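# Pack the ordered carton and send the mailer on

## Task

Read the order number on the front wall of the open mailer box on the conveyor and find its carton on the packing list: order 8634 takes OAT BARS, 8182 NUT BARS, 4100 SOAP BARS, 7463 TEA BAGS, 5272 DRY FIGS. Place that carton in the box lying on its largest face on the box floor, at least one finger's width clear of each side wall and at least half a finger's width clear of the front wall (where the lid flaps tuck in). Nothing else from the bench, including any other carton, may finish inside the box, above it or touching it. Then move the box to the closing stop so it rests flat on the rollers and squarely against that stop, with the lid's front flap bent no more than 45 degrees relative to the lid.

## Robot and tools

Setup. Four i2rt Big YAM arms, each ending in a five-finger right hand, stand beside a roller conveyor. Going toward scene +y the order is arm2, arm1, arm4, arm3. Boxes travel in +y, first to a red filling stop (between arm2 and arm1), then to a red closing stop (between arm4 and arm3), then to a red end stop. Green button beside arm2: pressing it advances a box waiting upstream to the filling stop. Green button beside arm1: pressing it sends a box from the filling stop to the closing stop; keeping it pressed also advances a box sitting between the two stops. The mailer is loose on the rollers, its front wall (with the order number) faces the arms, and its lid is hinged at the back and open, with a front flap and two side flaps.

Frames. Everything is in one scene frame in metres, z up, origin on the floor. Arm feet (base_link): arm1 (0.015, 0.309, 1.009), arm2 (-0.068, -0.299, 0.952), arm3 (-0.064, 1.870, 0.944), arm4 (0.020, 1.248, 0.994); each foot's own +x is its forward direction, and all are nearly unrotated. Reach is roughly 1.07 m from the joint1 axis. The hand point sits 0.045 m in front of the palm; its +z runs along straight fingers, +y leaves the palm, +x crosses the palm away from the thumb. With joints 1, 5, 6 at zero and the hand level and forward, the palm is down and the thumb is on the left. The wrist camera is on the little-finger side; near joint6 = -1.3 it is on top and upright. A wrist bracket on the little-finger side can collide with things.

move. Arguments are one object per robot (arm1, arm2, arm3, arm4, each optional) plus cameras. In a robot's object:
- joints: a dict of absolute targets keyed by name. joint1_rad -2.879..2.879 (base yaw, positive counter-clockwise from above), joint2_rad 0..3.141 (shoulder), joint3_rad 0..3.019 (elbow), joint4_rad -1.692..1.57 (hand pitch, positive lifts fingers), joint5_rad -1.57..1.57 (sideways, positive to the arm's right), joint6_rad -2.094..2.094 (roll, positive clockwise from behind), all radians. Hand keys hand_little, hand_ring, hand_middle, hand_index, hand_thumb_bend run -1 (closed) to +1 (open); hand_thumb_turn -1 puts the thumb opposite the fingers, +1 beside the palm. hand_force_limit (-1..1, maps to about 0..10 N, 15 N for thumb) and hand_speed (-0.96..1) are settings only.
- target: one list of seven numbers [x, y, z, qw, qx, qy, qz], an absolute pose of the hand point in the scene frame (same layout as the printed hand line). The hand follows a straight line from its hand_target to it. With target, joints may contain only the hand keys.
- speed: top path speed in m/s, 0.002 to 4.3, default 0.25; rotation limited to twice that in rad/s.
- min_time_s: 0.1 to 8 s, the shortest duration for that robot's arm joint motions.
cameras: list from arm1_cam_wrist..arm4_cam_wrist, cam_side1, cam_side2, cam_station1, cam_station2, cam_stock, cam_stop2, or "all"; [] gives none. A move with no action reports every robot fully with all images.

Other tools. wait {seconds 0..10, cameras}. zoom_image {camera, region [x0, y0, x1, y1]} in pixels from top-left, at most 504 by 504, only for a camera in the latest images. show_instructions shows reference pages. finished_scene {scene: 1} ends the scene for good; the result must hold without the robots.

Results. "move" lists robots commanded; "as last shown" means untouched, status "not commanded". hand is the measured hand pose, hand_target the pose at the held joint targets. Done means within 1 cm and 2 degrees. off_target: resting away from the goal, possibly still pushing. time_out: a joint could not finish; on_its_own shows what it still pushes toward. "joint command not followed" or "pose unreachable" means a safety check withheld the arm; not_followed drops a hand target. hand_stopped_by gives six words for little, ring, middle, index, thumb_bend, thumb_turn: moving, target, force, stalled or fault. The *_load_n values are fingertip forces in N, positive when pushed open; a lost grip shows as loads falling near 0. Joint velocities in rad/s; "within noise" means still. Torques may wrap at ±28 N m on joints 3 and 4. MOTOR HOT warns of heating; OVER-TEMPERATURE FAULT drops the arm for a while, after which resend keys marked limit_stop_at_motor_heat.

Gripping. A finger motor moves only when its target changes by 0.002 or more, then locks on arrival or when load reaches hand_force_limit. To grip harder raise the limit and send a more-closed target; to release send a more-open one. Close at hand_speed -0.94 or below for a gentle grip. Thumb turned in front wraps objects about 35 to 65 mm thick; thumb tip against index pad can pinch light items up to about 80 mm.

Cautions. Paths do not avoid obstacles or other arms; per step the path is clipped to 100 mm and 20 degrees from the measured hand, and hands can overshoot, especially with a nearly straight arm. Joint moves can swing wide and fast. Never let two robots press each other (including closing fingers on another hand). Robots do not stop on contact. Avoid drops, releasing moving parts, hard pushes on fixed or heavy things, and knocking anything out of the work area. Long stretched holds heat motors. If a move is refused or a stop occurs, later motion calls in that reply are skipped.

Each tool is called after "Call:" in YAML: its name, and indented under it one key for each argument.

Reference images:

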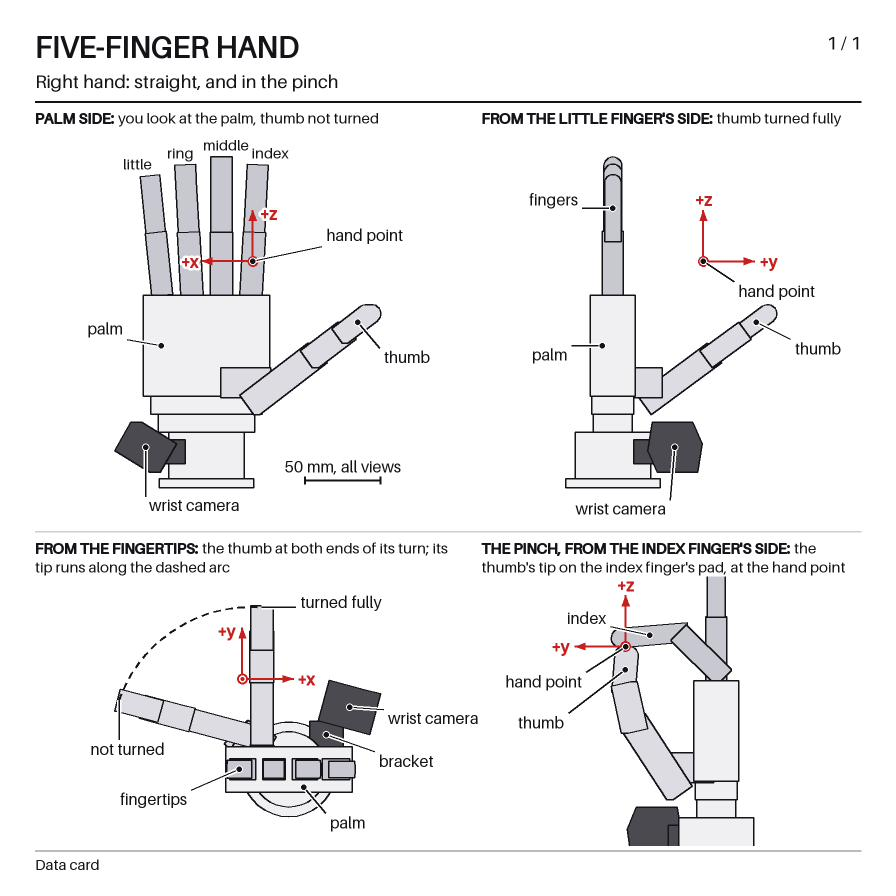

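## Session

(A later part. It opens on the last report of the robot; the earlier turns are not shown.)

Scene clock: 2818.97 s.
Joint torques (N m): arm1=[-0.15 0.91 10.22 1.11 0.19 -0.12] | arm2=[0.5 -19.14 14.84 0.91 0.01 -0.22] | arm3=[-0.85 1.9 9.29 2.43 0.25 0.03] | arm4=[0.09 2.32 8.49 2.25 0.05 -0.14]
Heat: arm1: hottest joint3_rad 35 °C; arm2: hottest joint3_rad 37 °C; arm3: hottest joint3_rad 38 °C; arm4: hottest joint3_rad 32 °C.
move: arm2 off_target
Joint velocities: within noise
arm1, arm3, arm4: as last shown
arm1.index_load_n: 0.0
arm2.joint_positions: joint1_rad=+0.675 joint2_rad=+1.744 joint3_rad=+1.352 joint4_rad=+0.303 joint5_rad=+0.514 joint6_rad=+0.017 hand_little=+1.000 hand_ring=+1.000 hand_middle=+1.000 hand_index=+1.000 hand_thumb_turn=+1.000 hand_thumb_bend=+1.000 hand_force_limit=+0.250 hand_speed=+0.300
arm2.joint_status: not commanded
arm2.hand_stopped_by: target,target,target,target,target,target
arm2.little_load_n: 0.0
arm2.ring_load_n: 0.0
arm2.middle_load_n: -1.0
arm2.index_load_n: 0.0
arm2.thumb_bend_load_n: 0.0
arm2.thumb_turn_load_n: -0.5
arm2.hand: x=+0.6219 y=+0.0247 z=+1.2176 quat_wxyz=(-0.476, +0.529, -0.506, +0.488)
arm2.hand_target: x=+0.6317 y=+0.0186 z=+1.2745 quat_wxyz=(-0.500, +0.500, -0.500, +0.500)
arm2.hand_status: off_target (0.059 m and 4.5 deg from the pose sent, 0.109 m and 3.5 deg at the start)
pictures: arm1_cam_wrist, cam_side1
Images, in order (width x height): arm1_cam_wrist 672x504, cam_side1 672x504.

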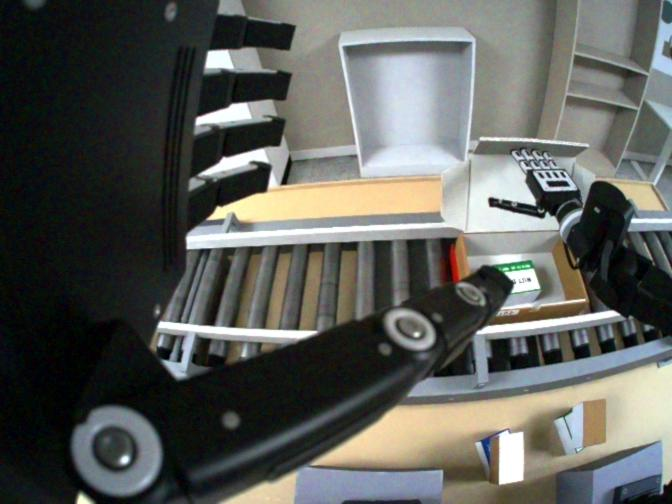

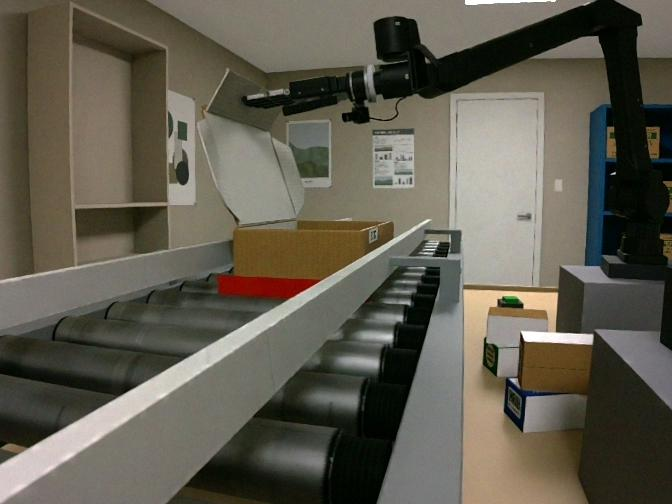

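Call:
move:
  arm2: {"target": [0.672, 0.02, 1.315, 0.5, -0.5, 0.5, -0.5], "speed": 0.06}
  cameras: ["cam_side1", "arm1_cam_wrist"]

Call:
zoom_image:
  camera: "cam_side1"
  region: [160, 20, 480, 320]

Scene clock: 2828.07 s.
Joint torques (N m): arm1=[-0.03 0.97 10.25 1.14 0.18 -0.12] | arm2=[0.56 -16.91 14.95 0.83 0 -0.21] | arm3=[-0.79 1.85 9.31 2.43 0.25 0.02] | arm4=[0.32 2.14 8.43 2.26 0.05 -0.14]
Heat: arm1: hottest joint3_rad 35 °C; arm2: hottest joint3_rad 37 °C; arm3: hottest joint3_rad 38 °C; arm4: hottest joint3_rad 32 °C.
move: arm2 off_target
Joint velocities: within noise
arm1, arm3, arm4: as last shown
arm1.index_load_n: -0.5
arm2.joint_positions: joint1_rad=+0.643 joint2_rad=+1.770 joint3_rad=+1.550 joint4_rad=+0.175 joint5_rad=+0.483 joint6_rad=+0.016 hand_little=+1.000 hand_ring=+1.000 hand_middle=+1.000 hand_index=+1.000 hand_thumb_turn=+1.000 hand_thumb_bend=+1.000 hand_force_limit=+0.250 hand_speed=+0.300
arm2.joint_status: not commanded
arm2.hand_stopped_by: target,target,target,target,target,target
arm2.little_load_n: 0.0
arm2.ring_load_n: 0.0
arm2.middle_load_n: 0.0
arm2.index_load_n: 0.0
arm2.thumb_bend_load_n: 0.0
arm2.thumb_turn_load_n: -0.5
arm2.hand: x=+0.6589 y=+0.0245 z=+1.2879 quat_wxyz=(-0.491, +0.514, -0.503, +0.492)
arm2.hand_target: x=+0.6702 y=+0.0193 z=+1.3149 quat_wxyz=(-0.500, +0.500, -0.500, +0.500)
arm2.hand_status: off_target (0.030 m and 2.1 deg from the pose sent, 0.109 m and 4.5 deg at the start)
pictures: arm1_cam_wrist, cam_side1
Images, in order (width x height): arm1_cam_wrist 672x504, cam_side1 672x504.

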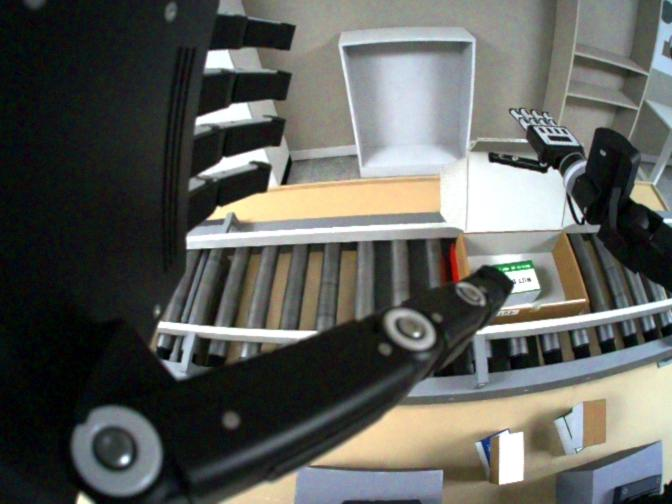

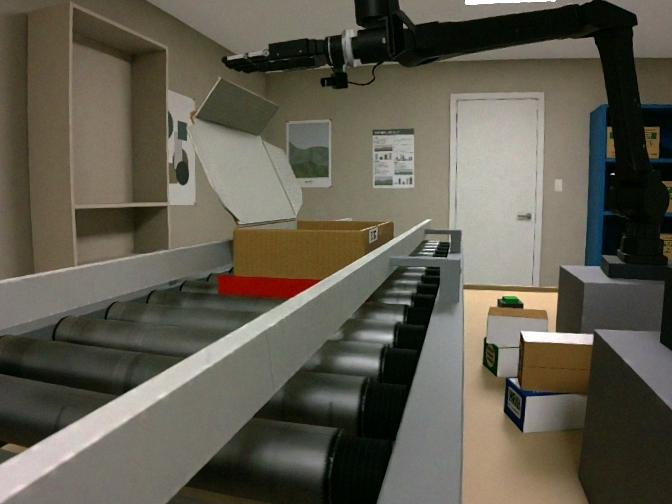

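Scaled by 1.575 from the camera's image (finer frame: 960x720).

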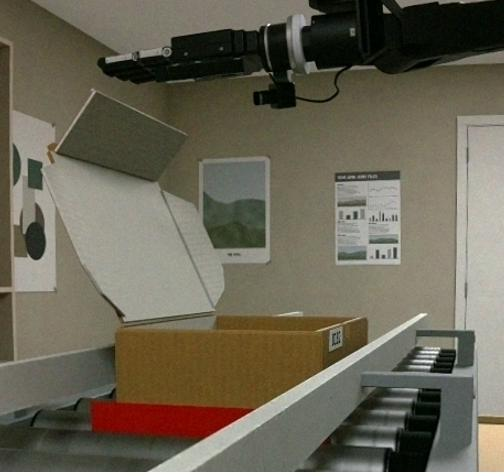

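Call:
move:
  arm2: {"target": [0.60, 0.01, 1.345, 0.6214, -0.3374, 0.3374, -0.6214], "speed": 0.12, "joints": {"hand_index": 0.45, "hand_middle": 0.45, "hand_thumb_turn": -1.0, "hand_thumb_bend": 1.0, "hand_speed": 0.0}}
  cameras: ["cam_side1", "cam_station1", "arm1_cam_wrist", "arm2_cam_wrist"]

Call:
zoom_image:
  camera: "cam_side1"
  region: [160, 0, 480, 300]

Scene clock: 2897.40 s.
Joint torques (N m): arm1=[-0.09 0.91 10.28 1.13 0.18 -0.13] | arm2=[2.43 -14.92 8.16 1.55 -0.21 -0.24] | arm3=[-0.79 1.79 9.31 2.43 0.25 0.02] | arm4=[0.26 1.67 8.43 2.19 0.09 -0.17]
Heat: arm1: hottest joint3_rad 36 °C; arm2: hottest joint3_rad 38 °C; arm3: hottest joint3_rad 38 °C; arm4: hottest joint3_rad 32 °C.
move: arm2 done
Joint velocities: within noise
arm1.joint_positions: joint1_rad=+0.293 joint2_rad=+0.570 joint3_rad=+1.359 joint4_rad=-1.128 joint5_rad=+0.126 joint6_rad=-1.093 hand_little=+0.700 hand_ring=+0.700 hand_middle=+0.700 hand_index=+0.700 hand_thumb_turn=-1.000 hand_thumb_bend=+1.000 hand_force_limit=+0.000 hand_speed=+0.000
arm1.joint_status: not commanded
arm1.hand_stopped_by: target,target,target,target,target,target
arm1.little_load_n: 0.0
arm1.ring_load_n: 0.0
arm1.middle_load_n: 0.0
arm1.index_load_n: 0.0
arm1.thumb_bend_load_n: -0.5
arm1.thumb_turn_load_n: 0.0
arm1.hand: x=+0.2642 y=+0.3199 z=+1.5313 quat_wxyz=(-0.180, +0.810, -0.102, +0.548)
arm1.hand_target: x=+0.2610 y=+0.3192 z=+1.5437 quat_wxyz=(-0.181, +0.807, -0.096, +0.554)
arm1.hand_status: not commanded
arm2.joint_positions: joint1_rad=+0.664 joint2_rad=+1.758 joint3_rad=+1.226 joint4_rad=+1.157 joint5_rad=+0.444 joint6_rad=-0.290 hand_little=+1.000 hand_ring=+1.000 hand_middle=+0.450 hand_index=+0.450 hand_thumb_turn=-1.000 hand_thumb_bend=+1.000 hand_force_limit=+0.250 hand_speed=+0.000
arm2.joint_status: all done
arm2.hand_stopped_by: target,target,target,target,target,target
arm2.little_load_n: 0.0
arm2.ring_load_n: 0.0
arm2.middle_load_n: -0.5
arm2.index_load_n: -0.5
arm2.thumb_bend_load_n: 0.0
arm2.thumb_turn_load_n: 0.0
arm2.hand: x=+0.6045 y=+0.0013 z=+1.3453 quat_wxyz=(-0.616, +0.339, -0.344, +0.622)
arm2.hand_target: x=+0.5999 y=+0.0099 z=+1.3452 quat_wxyz=(-0.622, +0.337, -0.337, +0.621)
arm2.hand_status: done (0.010 m and 1.0 deg from the pose sent, 0.083 m and 34.9 deg at the start)
arm3.joint_positions: joint1_rad=+0.166 joint2_rad=+0.628 joint3_rad=+1.395 joint4_rad=-1.333 joint5_rad=+0.111 joint6_rad=-1.362 hand_little=+1.000 hand_ring=+1.000 hand_middle=+1.000 hand_index=+1.000 hand_thumb_turn=+1.000 hand_thumb_bend=+1.000 hand_force_limit=+0.000 hand_speed=-0.800
arm3.joint_status: not commanded
arm3.hand_stopped_by: target,target,target,target,target,target
arm3.little_load_n: 0.0
arm3.ring_load_n: 0.0
arm3.middle_load_n: 0.0
arm3.index_load_n: 0.0
arm3.thumb_bend_load_n: 0.5
arm3.thumb_turn_load_n: 0.0
arm3.hand: x=+0.1650 y=+1.8151 z=+1.4428 quat_wxyz=(-0.016, +0.869, -0.086, +0.487)
arm3.hand_target: x=+0.1635 y=+1.8151 z=+1.4505 quat_wxyz=(-0.018, +0.865, -0.086, +0.494)
arm3.hand_status: not commanded
arm4.joint_positions: joint1_rad=+0.155 joint2_rad=+0.622 joint3_rad=+1.456 joint4_rad=-1.388 joint5_rad=+0.173 joint6_rad=-1.420 hand_little=+1.000 hand_ring=+1.000 hand_middle=+1.000 hand_index=+1.000 hand_thumb_turn=+1.000 hand_thumb_bend=+1.000 hand_force_limit=+0.000 hand_speed=-0.800
arm4.joint_status: not commanded
arm4.hand_stopped_by: target,target,target,target,target,target
arm4.little_load_n: 0.0
arm4.ring_load_n: 0.0
arm4.middle_load_n: 0.0
arm4.index_load_n: 0.0
arm4.thumb_bend_load_n: 0.0
arm4.thumb_turn_load_n: 0.0
arm4.hand: x=+0.2375 y=+1.2137 z=+1.5169 quat_wxyz=(-0.016, +0.869, -0.004, +0.494)
arm4.hand_target: x=+0.2362 y=+1.2134 z=+1.5254 quat_wxyz=(-0.019, +0.864, -0.005, +0.503)
arm4.hand_status: not commanded
pictures: arm1_cam_wrist, arm2_cam_wrist, cam_side1, cam_station1
Images, in order (width x height): arm1_cam_wrist 672x504, arm2_cam_wrist 672x504, cam_side1 672x504, cam_station1 672x504.

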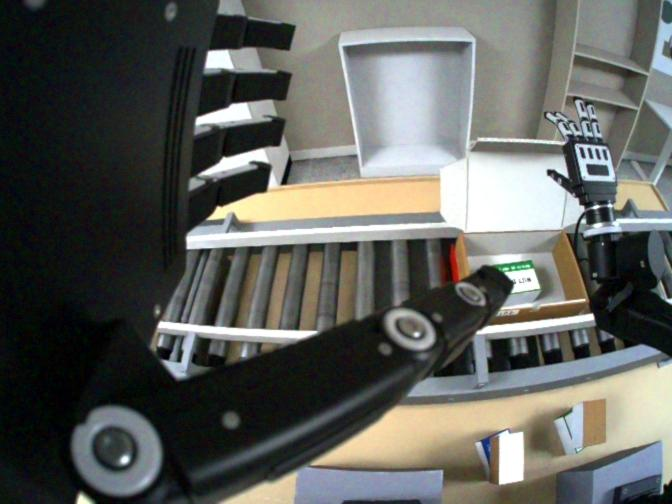

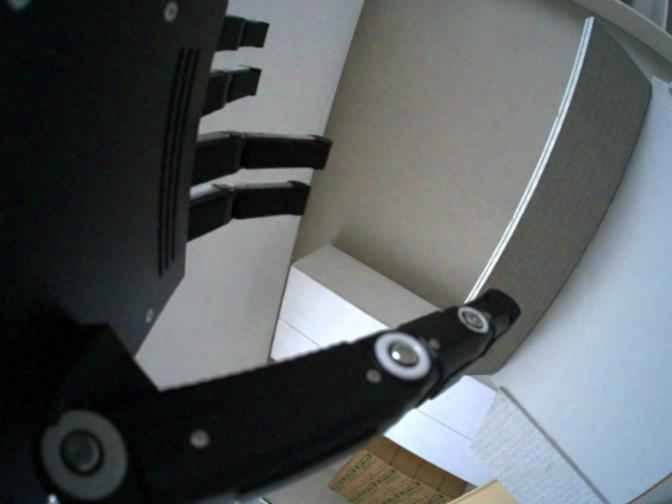

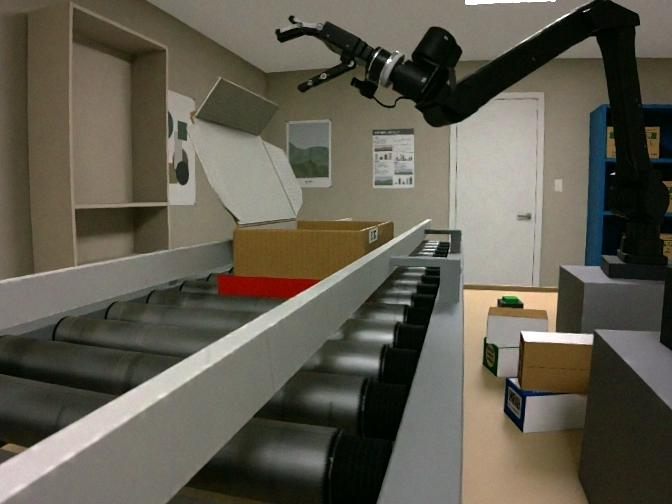

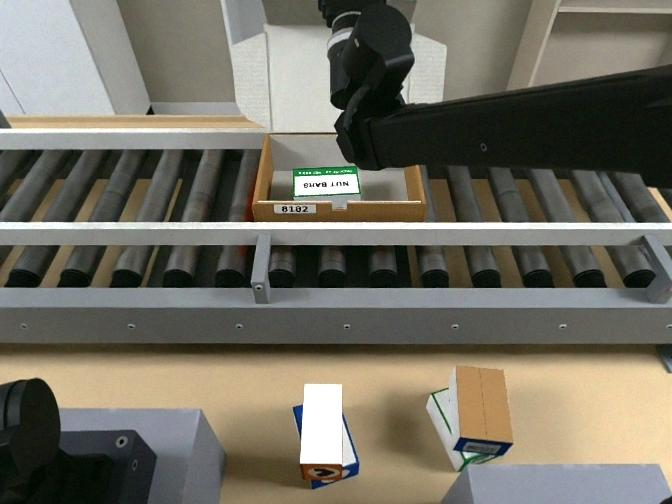

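Scaled by 1.575 from the camera's image (finer frame: 960x720).

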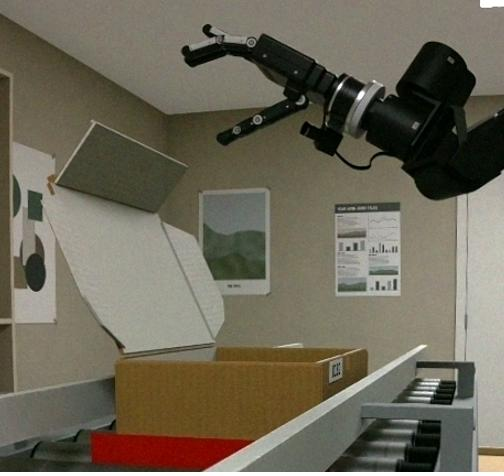

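Call:
move:
  arm2: {"target": [0.652, 0.015, 1.315, 0.6214, -0.3374, 0.3374, -0.6214], "speed": 0.08}
  cameras: ["cam_side1", "arm2_cam_wrist"]

Call:
zoom_image:
  camera: "cam_side1"
  region: [160, 0, 480, 300]

Scene clock: 2913.23 s.
Joint torques (N m): arm1=[-0.15 0.91 10.25 1.16 0.19 -0.12] | arm2=[0.91 -16.38 12.51 1.58 -0.13 -0.07] | arm3=[-0.79 1.73 9.31 2.43 0.25 0.02] | arm4=[0.21 1.85 8.4 2.24 0.03 -0.11]
Heat: arm1: hottest joint3_rad 36 °C; arm2: hottest joint3_rad 37 °C; arm3: hottest joint3_rad 38 °C; arm4: hottest joint3_rad 32 °C.
move: arm2 off_target
Joint velocities: within noise
arm1, arm3, arm4: as last shown
arm1.thumb_bend_load_n: 0.0
arm1.thumb_turn_load_n: 0.5
arm2.joint_positions: joint1_rad=+0.653 joint2_rad=+1.897 joint3_rad=+1.297 joint4_rad=+1.169 joint5_rad=+0.414 joint6_rad=-0.285 hand_little=+1.000 hand_ring=+1.000 hand_middle=+0.450 hand_index=+0.450 hand_thumb_turn=-1.000 hand_thumb_bend=+1.000 hand_force_limit=+0.250 hand_speed=+0.000
arm2.joint_status: not commanded
arm2.hand_stopped_by: target,target,target,target,target,target
arm2.little_load_n: 0.0
arm2.ring_load_n: 0.0
arm2.middle_load_n: 0.0
arm2.index_load_n: 0.0
arm2.thumb_bend_load_n: 0.0
arm2.thumb_turn_load_n: 0.0
arm2.hand: x=+0.6414 y=+0.0190 z=+1.2881 quat_wxyz=(-0.608, +0.366, -0.342, +0.616)
arm2.hand_target: x=+0.6500 y=+0.0141 z=+1.3148 quat_wxyz=(-0.621, +0.338, -0.337, +0.621)
arm2.hand_status: off_target (0.029 m and 3.7 deg from the pose sent, 0.058 m and 1.0 deg at the start)
arm3.thumb_bend_load_n: 0.0
pictures: arm2_cam_wrist, cam_side1
Images, in order (width x height): arm2_cam_wrist 672x504, cam_side1 672x504.

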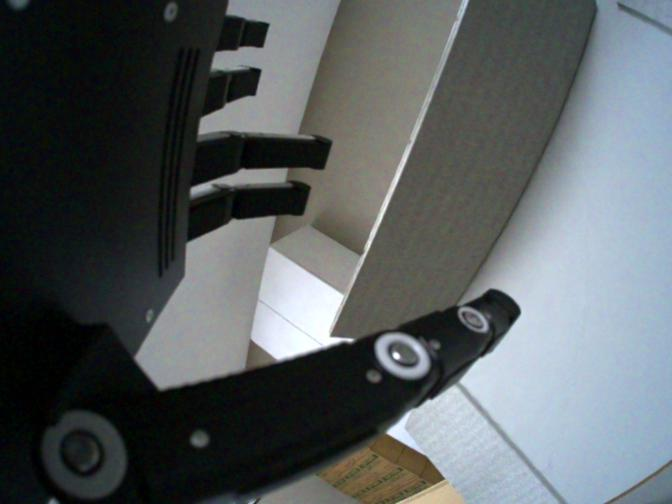

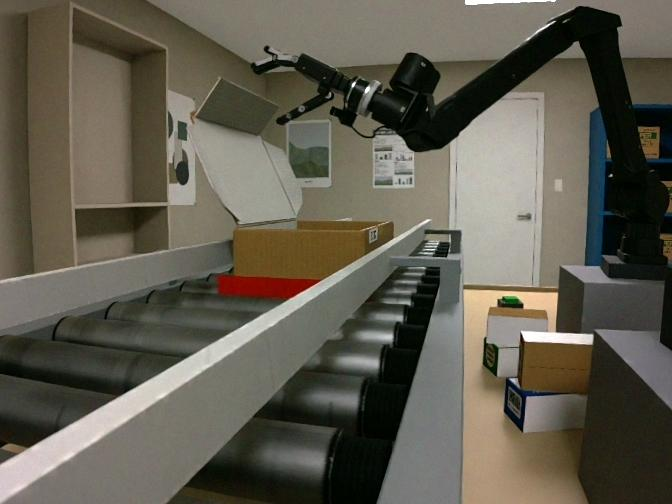

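Scaled by 1.575 from the camera's image (finer frame: 960x720).

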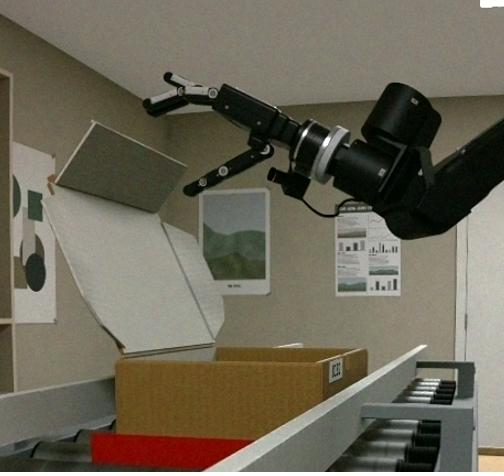

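Call:
move:
  arm2: {"target": [0.690, 0.010, 1.296, 0.6214, -0.3374, 0.3374, -0.6214], "speed": 0.06}
  cameras: ["cam_side1", "arm2_cam_wrist"]

Call:
zoom_image:
  camera: "cam_side1"
  region: [160, 0, 480, 300]

Scene clock: 2932.43 s.
Joint torques (N m): arm1=[-0.09 0.91 10.26 1.11 0.18 -0.12] | arm2=[0.79 -17.85 12.57 1.21 -0.17 -0.12] | arm3=[-0.85 1.85 9.31 2.45 0.25 0.02] | arm4=[-0.26 1.85 8.36 2.26 0.07 -0.16]
Heat: arm1: hottest joint3_rad 36 °C; arm2: hottest joint3_rad 37 °C; arm3: hottest joint3_rad 38 °C; arm4: hottest joint3_rad 32 °C.
move: arm2 off_target
Joint velocities: within noise
arm1, arm3, arm4: as last shown
arm1.thumb_turn_load_n: 0.0
arm2.joint_positions: joint1_rad=+0.618 joint2_rad=+1.993 joint3_rad=+1.393 joint4_rad=+1.169 joint5_rad=+0.386 joint6_rad=-0.263 hand_little=+1.000 hand_ring=+1.000 hand_middle=+0.450 hand_index=+0.450 hand_thumb_turn=-1.000 hand_thumb_bend=+1.000 hand_force_limit=+0.250 hand_speed=+0.000
arm2.joint_status: not commanded
arm2.hand_stopped_by: target,target,target,target,target,target
arm2.little_load_n: 0.0
arm2.ring_load_n: 0.0
arm2.middle_load_n: 0.0
arm2.index_load_n: 0.0
arm2.thumb_bend_load_n: 0.0
arm2.thumb_turn_load_n: 0.0
arm2.hand: x=+0.6790 y=+0.0144 z=+1.2707 quat_wxyz=(-0.610, +0.362, -0.342, +0.617)
arm2.hand_target: x=+0.6881 y=+0.0091 z=+1.2956 quat_wxyz=(-0.621, +0.338, -0.337, +0.621)
arm2.hand_status: off_target (0.028 m and 3.2 deg from the pose sent, 0.050 m and 3.7 deg at the start)
arm3.middle_load_n: -0.5
pictures: arm2_cam_wrist, cam_side1
Images, in order (width x height): arm2_cam_wrist 672x504, cam_side1 672x504.

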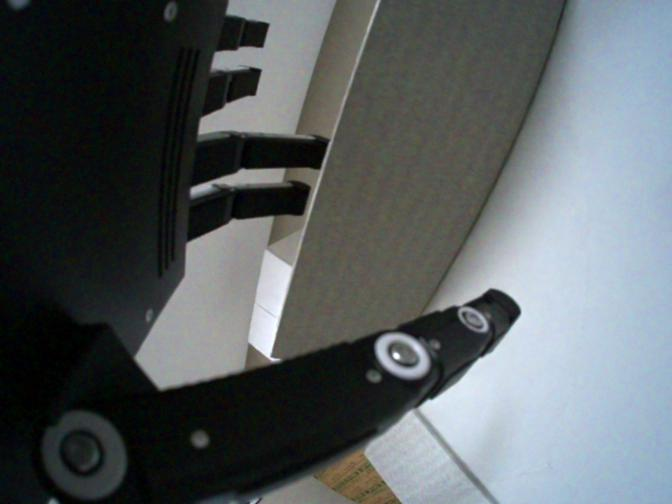

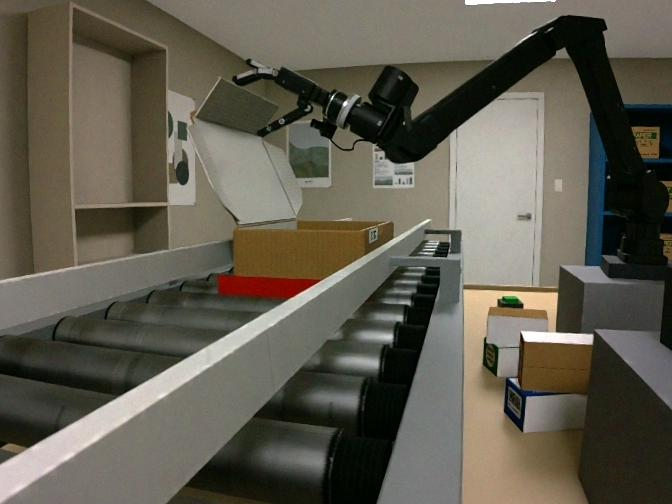

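Scaled by 1.575 from the camera's image (finer frame: 960x720).

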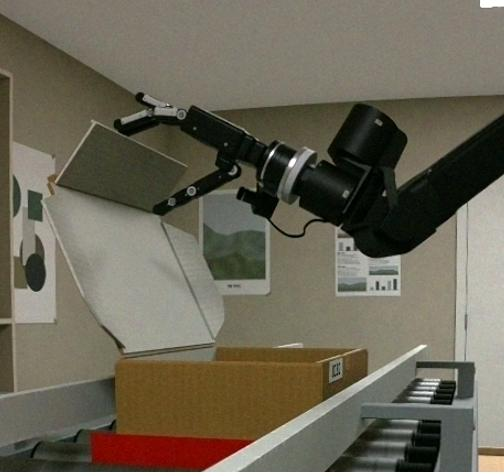

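Call:
move:
  arm2: {"joints": {"hand_index": -0.25, "hand_middle": -0.25, "hand_thumb_bend": -0.15, "hand_force_limit": -0.3, "hand_speed": -0.8}}
  cameras: ["cam_side1", "arm2_cam_wrist"]

Call:
zoom_image:
  camera: "cam_side1"
  region: [160, 0, 480, 300]

Scene clock: 2955.00 s.
Joint torques (N m): arm1=[-0.03 0.97 10.21 1.11 0.18 -0.12] | arm2=[0.56 -17.85 12.15 1.2 -0.14 -0.08] | arm3=[-0.73 1.79 9.29 2.43 0.25 0.02] | arm4=[0.26 2.08 8.46 2.3 0.05 -0.15]
Heat: arm1: hottest joint3_rad 36 °C; arm2: hottest joint3_rad 37 °C; arm3: hottest joint3_rad 38 °C; arm4: hottest joint3_rad 32 °C.
move: arm2 off_target
Joint velocities: within noise
arm1, arm3, arm4: as last shown
arm2.joint_positions: joint1_rad=+0.618 joint2_rad=+1.993 joint3_rad=+1.398 joint4_rad=+1.169 joint5_rad=+0.384 joint6_rad=-0.261 hand_little=+1.000 hand_ring=+1.000 hand_middle=-0.250 hand_index=-0.250 hand_thumb_turn=-1.000 hand_thumb_bend=+0.289 hand_force_limit=-0.300 hand_speed=-0.800
arm2.joint_status: hand_thumb_bend off_target (ended at +0.289, target -0.150); the others done
arm2.hand_stopped_by: target,target,target,target,force,target
arm2.little_load_n: 0.0
arm2.ring_load_n: -0.5
arm2.middle_load_n: 3.0
arm2.index_load_n: 0.0
arm2.thumb_bend_load_n: 5.5
arm2.thumb_turn_load_n: 1.0
arm2.hand: x=+0.6795 y=+0.0150 z=+1.2734 quat_wxyz=(-0.612, +0.360, -0.341, +0.616)
arm2.hand_target: x=+0.6881 y=+0.0092 z=+1.2956 quat_wxyz=(-0.621, +0.338, -0.337, +0.621)
arm2.hand_status: not commanded
pictures: arm2_cam_wrist, cam_side1
Images, in order (width x height): arm2_cam_wrist 672x504, cam_side1 672x504.

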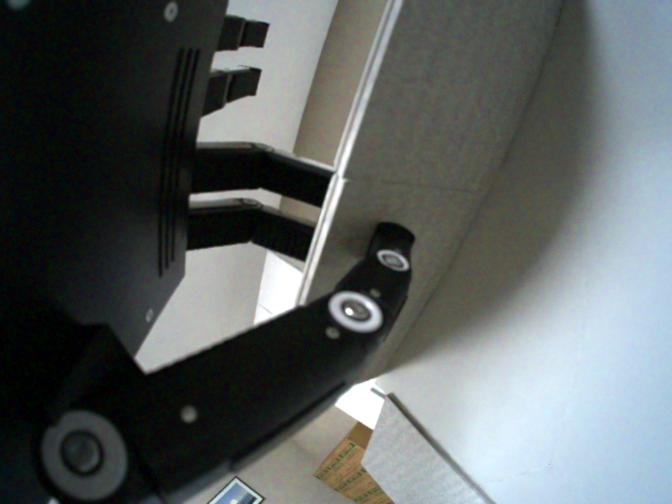

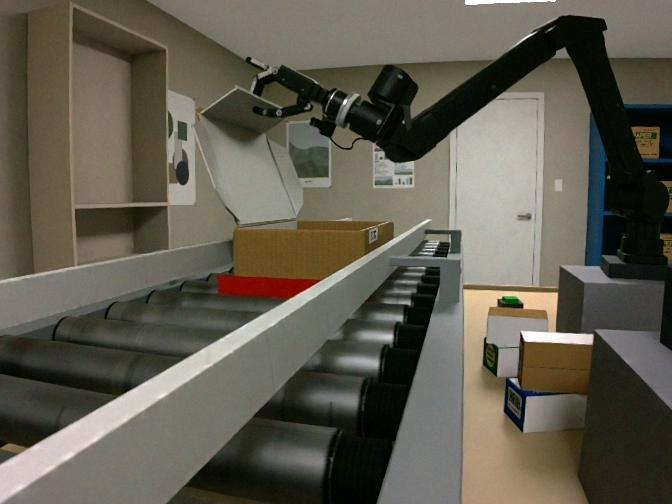

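Scaled by 1.575 from the camera's image (finer frame: 960x720).

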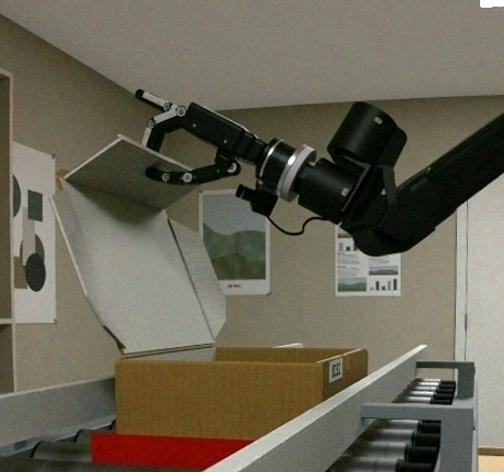

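Call:
move:
  arm2: {"joints": {"hand_index": -0.45, "hand_middle": -0.4, "hand_thumb_bend": 0.1, "hand_force_limit": -0.1, "hand_speed": -0.85}}

Call:
move:
  arm2: {"target": [0.713, 0.010, 1.304, 0.4649, -0.5328, 0.5328, -0.4649], "speed": 0.06}
  cameras: ["cam_side1", "arm2_cam_wrist"]

Call:
zoom_image:
  camera: "cam_side1"
  region: [160, 0, 480, 300]

Scene clock: 2988.80 s.
Joint torques (N m): arm1=[-0.09 0.97 10.26 1.14 0.18 -0.12] | arm2=[0.56 -17.85 12.16 1.21 -0.13 -0.08] | arm3=[-0.73 1.85 9.31 2.44 0.25 0.02] | arm4=[-0.15 1.9 8.36 2.26 0.06 -0.15]
Heat: arm1: hottest joint3_rad 36 °C; arm2: hottest joint3_rad 37 °C; arm3: hottest joint3_rad 38 °C; arm4: hottest joint3_rad 32 °C.
move: arm2 off_target
Joint velocities: within noise
arm1, arm3, arm4: as last shown
arm2.joint_positions: joint1_rad=+0.618 joint2_rad=+1.993 joint3_rad=+1.398 joint4_rad=+1.169 joint5_rad=+0.384 joint6_rad=-0.261 hand_little=+1.000 hand_ring=+1.000 hand_middle=-0.261 hand_index=-0.289 hand_thumb_turn=-1.000 hand_thumb_bend=+0.285 hand_force_limit=-0.100 hand_speed=-0.850
arm2.joint_status: hand_middle off_target (ended at -0.261, target -0.400); hand_index off_target (ended at -0.289, target -0.450); hand_thumb_bend off_target (ended at +0.285, target +0.100); the others done
arm2.hand_stopped_by: target,target,force,force,force,target
arm2.little_load_n: 0.0
arm2.ring_load_n: 0.0
arm2.middle_load_n: 6.0
arm2.index_load_n: 4.5
arm2.thumb_bend_load_n: 8.0
arm2.thumb_turn_load_n: 0.5
arm2.hand: x=+0.6795 y=+0.0150 z=+1.2734 quat_wxyz=(-0.612, +0.360, -0.341, +0.616)
arm2.hand_target: x=+0.6881 y=+0.0091 z=+1.2956 quat_wxyz=(-0.621, +0.338, -0.337, +0.621)
arm2.hand_status: not commanded
arm3.middle_load_n: 0.0
pictures: none

Scene clock: 2995.30 s.
Joint torques (N m): arm1=[-0.03 0.85 10.26 1.14 0.18 -0.12] | arm2=[0.62 -17.38 14.5 0.57 0.02 -0.05] | arm3=[-0.79 1.85 9.29 2.41 0.25 0.02] | arm4=[-0.03 2.14 8.28 2.21 0.06 -0.15]
Heat: arm1: hottest joint3_rad 36 °C; arm2: hottest joint3_rad 37 °C; arm3: hottest joint3_rad 38 °C; arm4: hottest joint3_rad 32 °C.
move: arm2 off_target
Joint velocities: within noise
arm1, arm3, arm4: as last shown
arm1.index_load_n: -0.5
arm2.joint_positions: joint1_rad=+0.593 joint2_rad=+1.866 joint3_rad=+1.781 joint4_rad=-0.080 joint5_rad=+0.428 joint6_rad=+0.062 hand_little=+1.000 hand_ring=+1.000 hand_middle=-0.261 hand_index=-0.289 hand_thumb_turn=-1.000 hand_thumb_bend=+0.287 hand_force_limit=-0.100 hand_speed=-0.850
arm2.joint_status: not commanded
arm2.hand_stopped_by: target,target,force,force,force,target
arm2.little_load_n: 0.0
arm2.ring_load_n: 0.0
arm2.middle_load_n: 7.5
arm2.index_load_n: 0.0
arm2.thumb_bend_load_n: 12.5
arm2.thumb_turn_load_n: 0.5
arm2.hand: x=+0.7007 y=+0.0146 z=+1.2939 quat_wxyz=(-0.462, +0.541, -0.528, +0.464)
arm2.hand_target: x=+0.7122 y=+0.0097 z=+1.3038 quat_wxyz=(-0.465, +0.533, -0.532, +0.465)
arm2.hand_status: off_target (0.017 m and 1.1 deg from the pose sent, 0.046 m and 38.4 deg at the start)
pictures: arm2_cam_wrist, cam_side1
Images, in order (width x height): arm2_cam_wrist 672x504, cam_side1 672x504.

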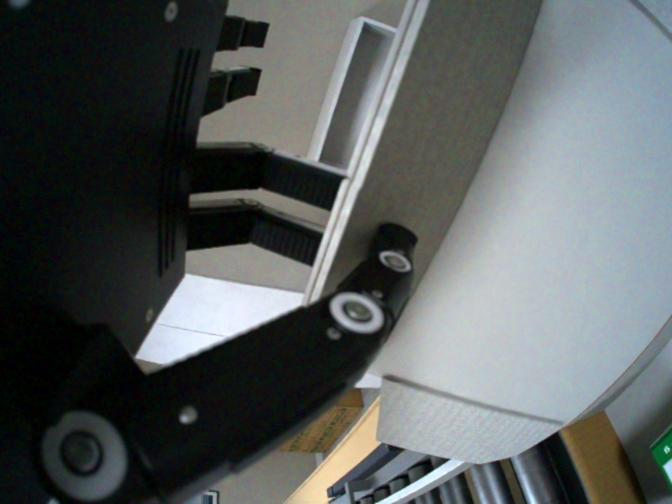

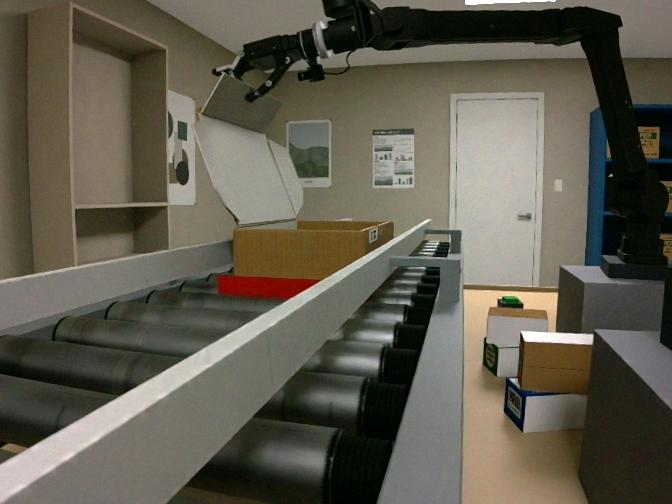

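Scaled by 1.575 from the camera's image (finer frame: 960x720).

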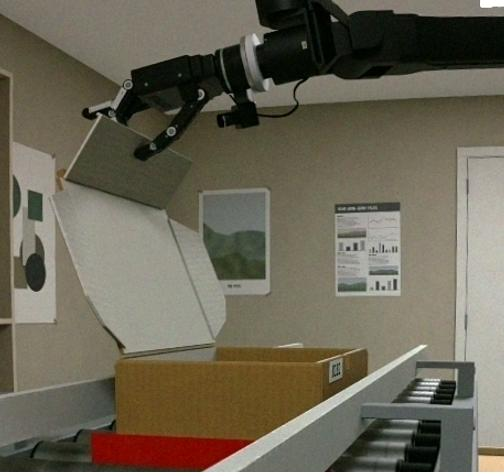

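Call:
move:
  arm2: {"target": [0.748, 0.010, 1.314, 0.2706, -0.6533, 0.6533, -0.2706], "speed": 0.06}
  cameras: ["cam_side1", "arm2_cam_wrist"]

Call:
zoom_image:
  camera: "cam_side1"
  region: [160, 0, 480, 300]

Scene clock: 3011.50 s.
Joint torques (N m): arm1=[-0.03 0.85 10.24 1.14 0.18 -0.12] | arm2=[0.73 -22.18 13.44 1.62 -0.01 -0.01] | arm3=[-0.79 1.9 9.31 2.44 0.25 0.03] | arm4=[0.15 1.85 8.49 2.15 0.09 -0.16]
Heat: arm1: hottest joint3_rad 36 °C; arm2: hottest joint3_rad 38 °C; arm3: hottest joint3_rad 38 °C; arm4: hottest joint3_rad 32 °C.
move: arm2 off_target
Joint velocities: within noise
arm1, arm3, arm4: as last shown
arm1.index_load_n: 0.0
arm2.joint_positions: joint1_rad=+0.524 joint2_rad=+2.357 joint3_rad=+2.880 joint4_rad=-1.129 joint5_rad=+0.252 joint6_rad=+0.234 hand_little=+1.000 hand_ring=+1.000 hand_middle=-0.261 hand_index=-0.289 hand_thumb_turn=-1.000 hand_thumb_bend=+0.287 hand_force_limit=-0.100 hand_speed=-0.850
arm2.joint_status: not commanded
arm2.hand_stopped_by: target,target,force,force,force,target
arm2.little_load_n: 0.0
arm2.ring_load_n: -0.5
arm2.middle_load_n: 6.0
arm2.index_load_n: 1.5
arm2.thumb_bend_load_n: 10.0
arm2.thumb_turn_load_n: 1.0
arm2.hand: x=+0.7364 y=+0.0133 z=+1.2981 quat_wxyz=(-0.357, +0.625, -0.618, +0.316)
arm2.hand_target: x=+0.7457 y=+0.0092 z=+1.3132 quat_wxyz=(-0.378, +0.609, -0.619, +0.322)
arm2.hand_status: off_target (0.020 m and 12.3 deg from the pose sent, 0.052 m and 36.8 deg at the start; a joint's target at an end of its range on 63 of 178 steps)
arm3.index_load_n: -0.5
pictures: arm2_cam_wrist, cam_side1
Images, in order (width x height): arm2_cam_wrist 672x504, cam_side1 672x504.

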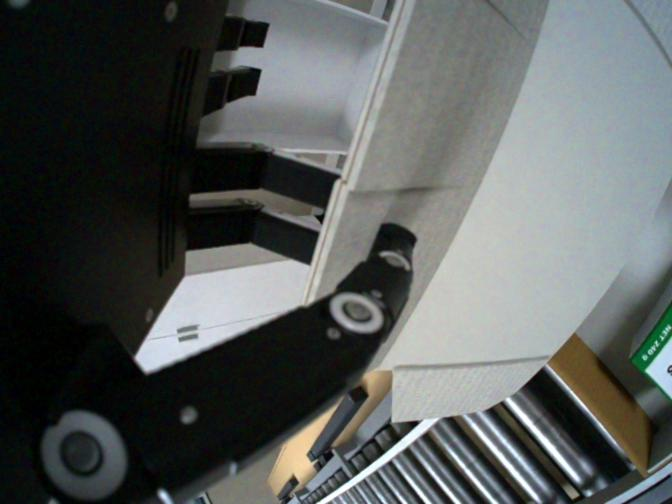

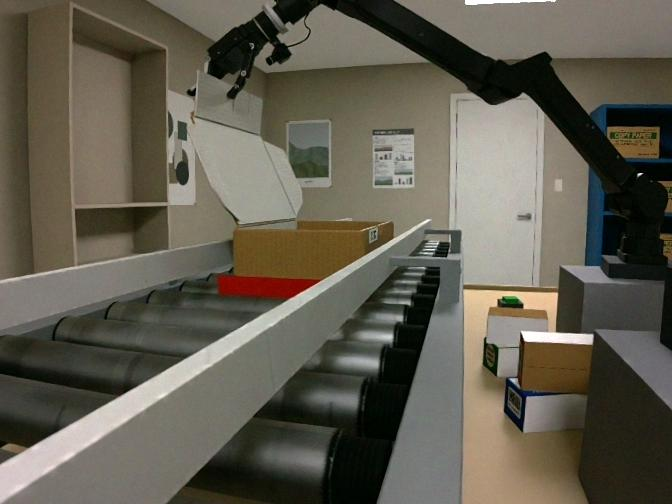

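Scaled by 1.575 from the camera's image (finer frame: 960x720).

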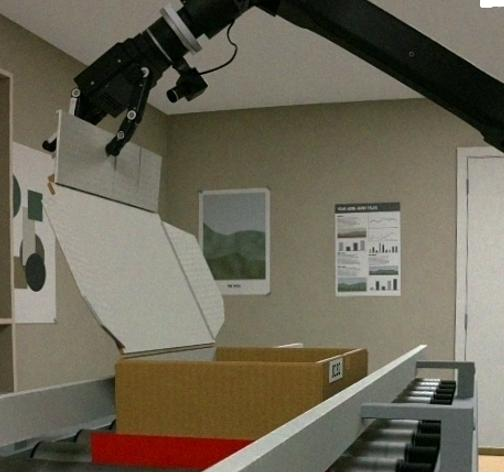

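Call:
move:
  arm2: {"target": [0.697, 0.010, 1.316, 0.1949, -0.6797, 0.6797, -0.1949], "speed": 0.06}
  cameras: ["cam_side1", "arm2_cam_wrist"]

Call:
zoom_image:
  camera: "cam_side1"
  region: [160, 0, 480, 300]

Scene clock: 3052.13 s.
Joint torques (N m): arm1=[0.03 0.91 10.26 1.14 0.19 -0.12] | arm2=[1.08 -23.53 11.17 -0.12 -0.1 0.05] | arm3=[-0.79 1.73 9.29 2.41 0.25 0.03] | arm4=[0.03 2.26 8.43 2.19 0.06 -0.14]
Heat: arm1: hottest joint3_rad 36 °C; arm2: hottest joint3_rad 39 °C; arm3: hottest joint3_rad 38 °C; arm4: hottest joint3_rad 32 °C.
move: arm2 off_target
Joint velocities: within noise
arm1, arm3, arm4: as last shown
arm1.thumb_turn_load_n: 0.5
arm2.joint_positions: joint1_rad=+0.522 joint2_rad=+2.334 joint3_rad=+2.902 joint4_rad=-1.274 joint5_rad=+0.195 joint6_rad=+0.295 hand_little=+1.000 hand_ring=+1.000 hand_middle=-0.261 hand_index=-0.289 hand_thumb_turn=-1.000 hand_thumb_bend=+0.288 hand_force_limit=-0.100 hand_speed=-0.850
arm2.joint_status: not commanded
arm2.hand_stopped_by: target,target,force,force,force,target
arm2.little_load_n: 0.0
arm2.ring_load_n: 0.0
arm2.middle_load_n: 6.0
arm2.index_load_n: 0.0
arm2.thumb_bend_load_n: 19.5
arm2.thumb_turn_load_n: 2.5
arm2.hand: x=+0.7012 y=+0.0139 z=+1.3030 quat_wxyz=(-0.337, +0.636, -0.641, +0.266)
arm2.hand_target: x=+0.6961 y=+0.0098 z=+1.3152 quat_wxyz=(-0.341, +0.629, -0.648, +0.261)
arm2.hand_status: off_target (0.014 m and 19.4 deg from the pose sent, 0.043 m and 25.0 deg at the start; a joint's target at an end of its range on 131 of 136 steps)
arm3.index_load_n: 0.0
arm3.thumb_turn_load_n: 0.5
arm4.ring_load_n: 0.5
pictures: arm2_cam_wrist, cam_side1
Images, in order (width x height): arm2_cam_wrist 672x504, cam_side1 672x504.

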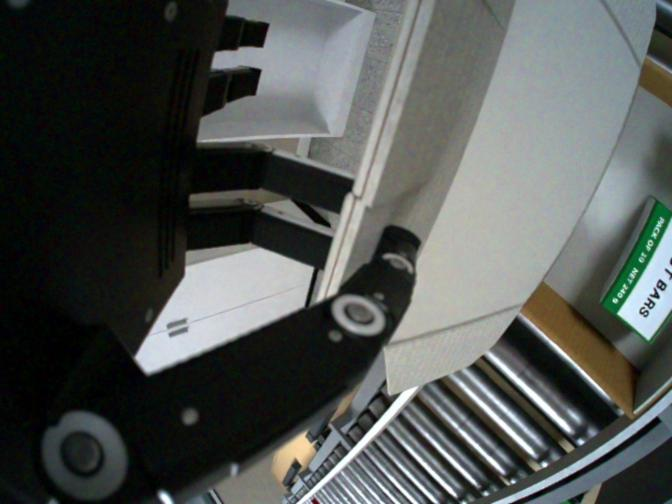

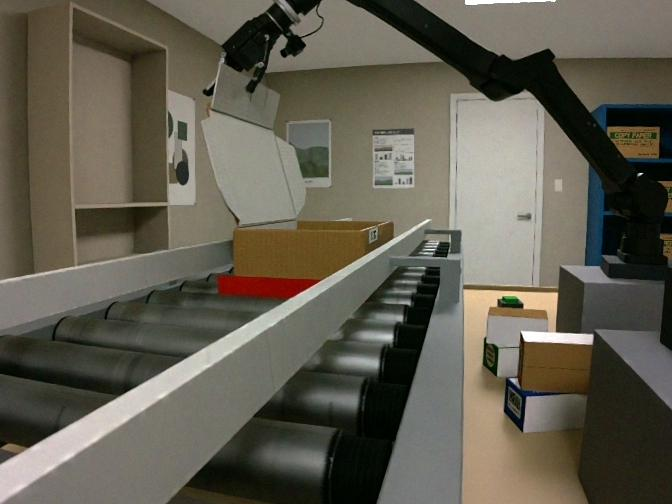

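Scaled by 1.575 from the camera's image (finer frame: 960x720).

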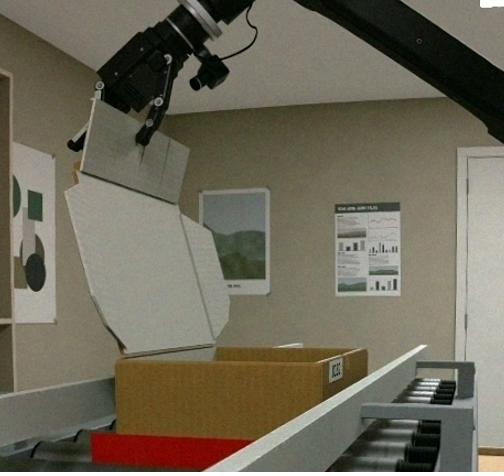

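Call:
move:
  arm2: {"joints": {"hand_thumb_bend": 0.5, "hand_speed": -0.85}}
  cameras: ["cam_side1", "arm2_cam_wrist"]

Call:
zoom_image:
  camera: "cam_side1"
  region: [160, 0, 480, 300]

Scene clock: 3117.27 s.
Joint torques (N m): arm1=[-0.09 0.85 10.25 1.14 0.18 -0.12] | arm2=[1.61 -23.53 11.15 0.54 0.08 -0.04] | arm3=[-0.73 1.85 9.32 2.41 0.25 0.02] | arm4=[0.09 2.02 8.32 2.22 0.04 -0.11]
Heat: arm1: hottest joint3_rad 36 °C; arm2: hottest joint3_rad 37 °C; arm3: hottest joint3_rad 38 °C; arm4: hottest joint3_rad 32 °C.
move: arm2 done
Joint velocities: within noise
arm1.joint_positions: joint1_rad=+0.293 joint2_rad=+0.570 joint3_rad=+1.359 joint4_rad=-1.128 joint5_rad=+0.126 joint6_rad=-1.093 hand_little=+0.700 hand_ring=+0.700 hand_middle=+0.700 hand_index=+0.700 hand_thumb_turn=-1.000 hand_thumb_bend=+1.000 hand_force_limit=+0.000 hand_speed=+0.000
arm1.joint_status: not commanded
arm1.hand_stopped_by: target,target,target,target,target,target
arm1.little_load_n: 0.0
arm1.ring_load_n: 0.0
arm1.middle_load_n: 0.0
arm1.index_load_n: 0.0
arm1.thumb_bend_load_n: 0.0
arm1.thumb_turn_load_n: 0.0
arm1.hand: x=+0.2642 y=+0.3199 z=+1.5313 quat_wxyz=(-0.180, +0.810, -0.102, +0.548)
arm1.hand_target: x=+0.2610 y=+0.3192 z=+1.5437 quat_wxyz=(-0.181, +0.807, -0.096, +0.554)
arm1.hand_status: not commanded
arm2.joint_positions: joint1_rad=+0.522 joint2_rad=+2.334 joint3_rad=+2.902 joint4_rad=-1.292 joint5_rad=+0.190 joint6_rad=+0.304 hand_little=+1.000 hand_ring=+1.000 hand_middle=-0.261 hand_index=-0.289 hand_thumb_turn=-1.000 hand_thumb_bend=+0.500 hand_force_limit=-0.100 hand_speed=-0.850
arm2.joint_status: all done
arm2.hand_stopped_by: target,target,force,force,target,target
arm2.little_load_n: 0.0
arm2.ring_load_n: 0.0
arm2.middle_load_n: 0.0
arm2.index_load_n: 0.5
arm2.thumb_bend_load_n: 0.0
arm2.thumb_turn_load_n: 0.0
arm2.hand: x=+0.6973 y=+0.0139 z=+1.3001 quat_wxyz=(-0.332, +0.637, -0.646, +0.259)
arm2.hand_target: x=+0.6961 y=+0.0098 z=+1.3151 quat_wxyz=(-0.341, +0.629, -0.648, +0.261)
arm2.hand_status: not commanded
arm3.joint_positions: joint1_rad=+0.166 joint2_rad=+0.628 joint3_rad=+1.395 joint4_rad=-1.333 joint5_rad=+0.111 joint6_rad=-1.362 hand_little=+1.000 hand_ring=+1.000 hand_middle=+1.000 hand_index=+1.000 hand_thumb_turn=+1.000 hand_thumb_bend=+1.000 hand_force_limit=+0.000 hand_speed=-0.800
arm3.joint_status: not commanded
arm3.hand_stopped_by: target,target,target,target,target,target
arm3.little_load_n: 0.0
arm3.ring_load_n: 0.0
arm3.middle_load_n: 0.0
arm3.index_load_n: 0.0
arm3.thumb_bend_load_n: 0.0
arm3.thumb_turn_load_n: 0.0
arm3.hand: x=+0.1650 y=+1.8151 z=+1.4428 quat_wxyz=(-0.016, +0.869, -0.086, +0.487)
arm3.hand_target: x=+0.1635 y=+1.8151 z=+1.4505 quat_wxyz=(-0.018, +0.865, -0.086, +0.494)
arm3.hand_status: not commanded
arm4.joint_positions: joint1_rad=+0.155 joint2_rad=+0.622 joint3_rad=+1.456 joint4_rad=-1.388 joint5_rad=+0.173 joint6_rad=-1.420 hand_little=+1.000 hand_ring=+1.000 hand_middle=+1.000 hand_index=+1.000 hand_thumb_turn=+1.000 hand_thumb_bend=+1.000 hand_force_limit=+0.000 hand_speed=-0.800
arm4.joint_status: not commanded
arm4.hand_stopped_by: target,target,target,target,target,target
arm4.little_load_n: 0.0
arm4.ring_load_n: 0.0
arm4.middle_load_n: 0.0
arm4.index_load_n: 0.0
arm4.thumb_bend_load_n: 0.0
arm4.thumb_turn_load_n: 0.0
arm4.hand: x=+0.2375 y=+1.2137 z=+1.5169 quat_wxyz=(-0.016, +0.869, -0.004, +0.494)
arm4.hand_target: x=+0.2362 y=+1.2134 z=+1.5254 quat_wxyz=(-0.019, +0.864, -0.005, +0.503)
arm4.hand_status: not commanded
pictures: arm2_cam_wrist, cam_side1
Images, in order (width x height): arm2_cam_wrist 672x504, cam_side1 672x504.

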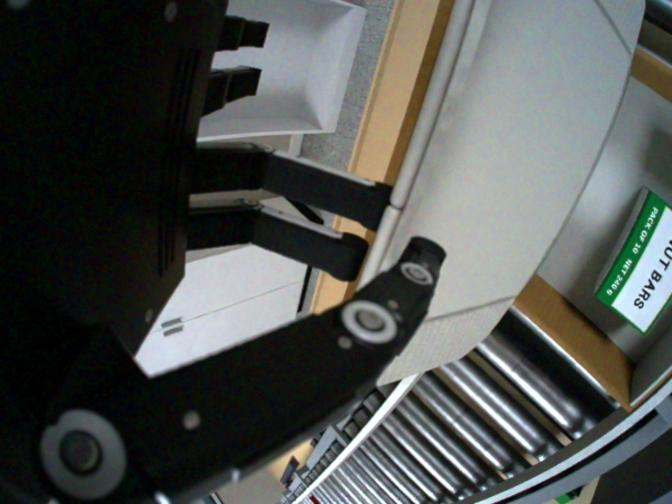

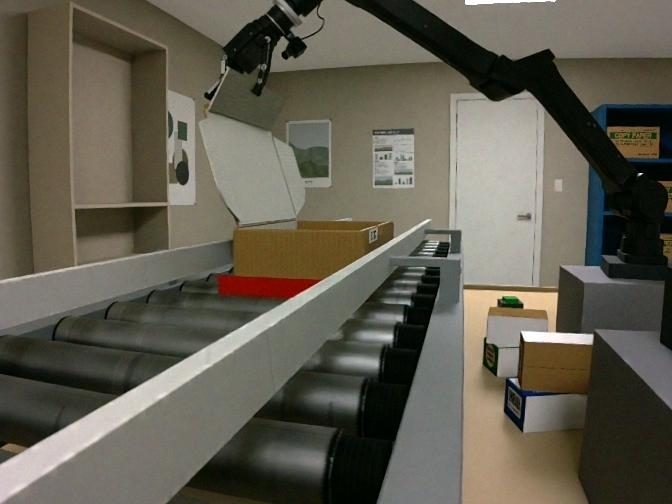

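Scaled by 1.575 from the camera's image (finer frame: 960x720).

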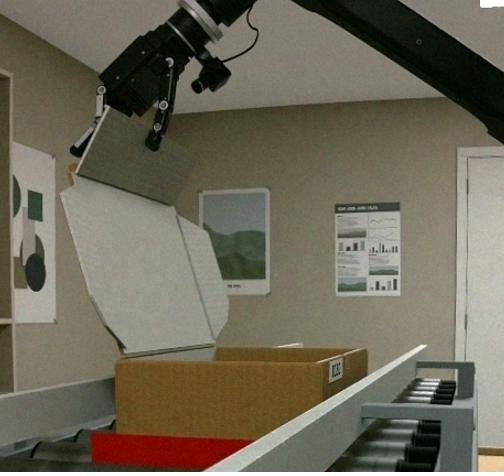

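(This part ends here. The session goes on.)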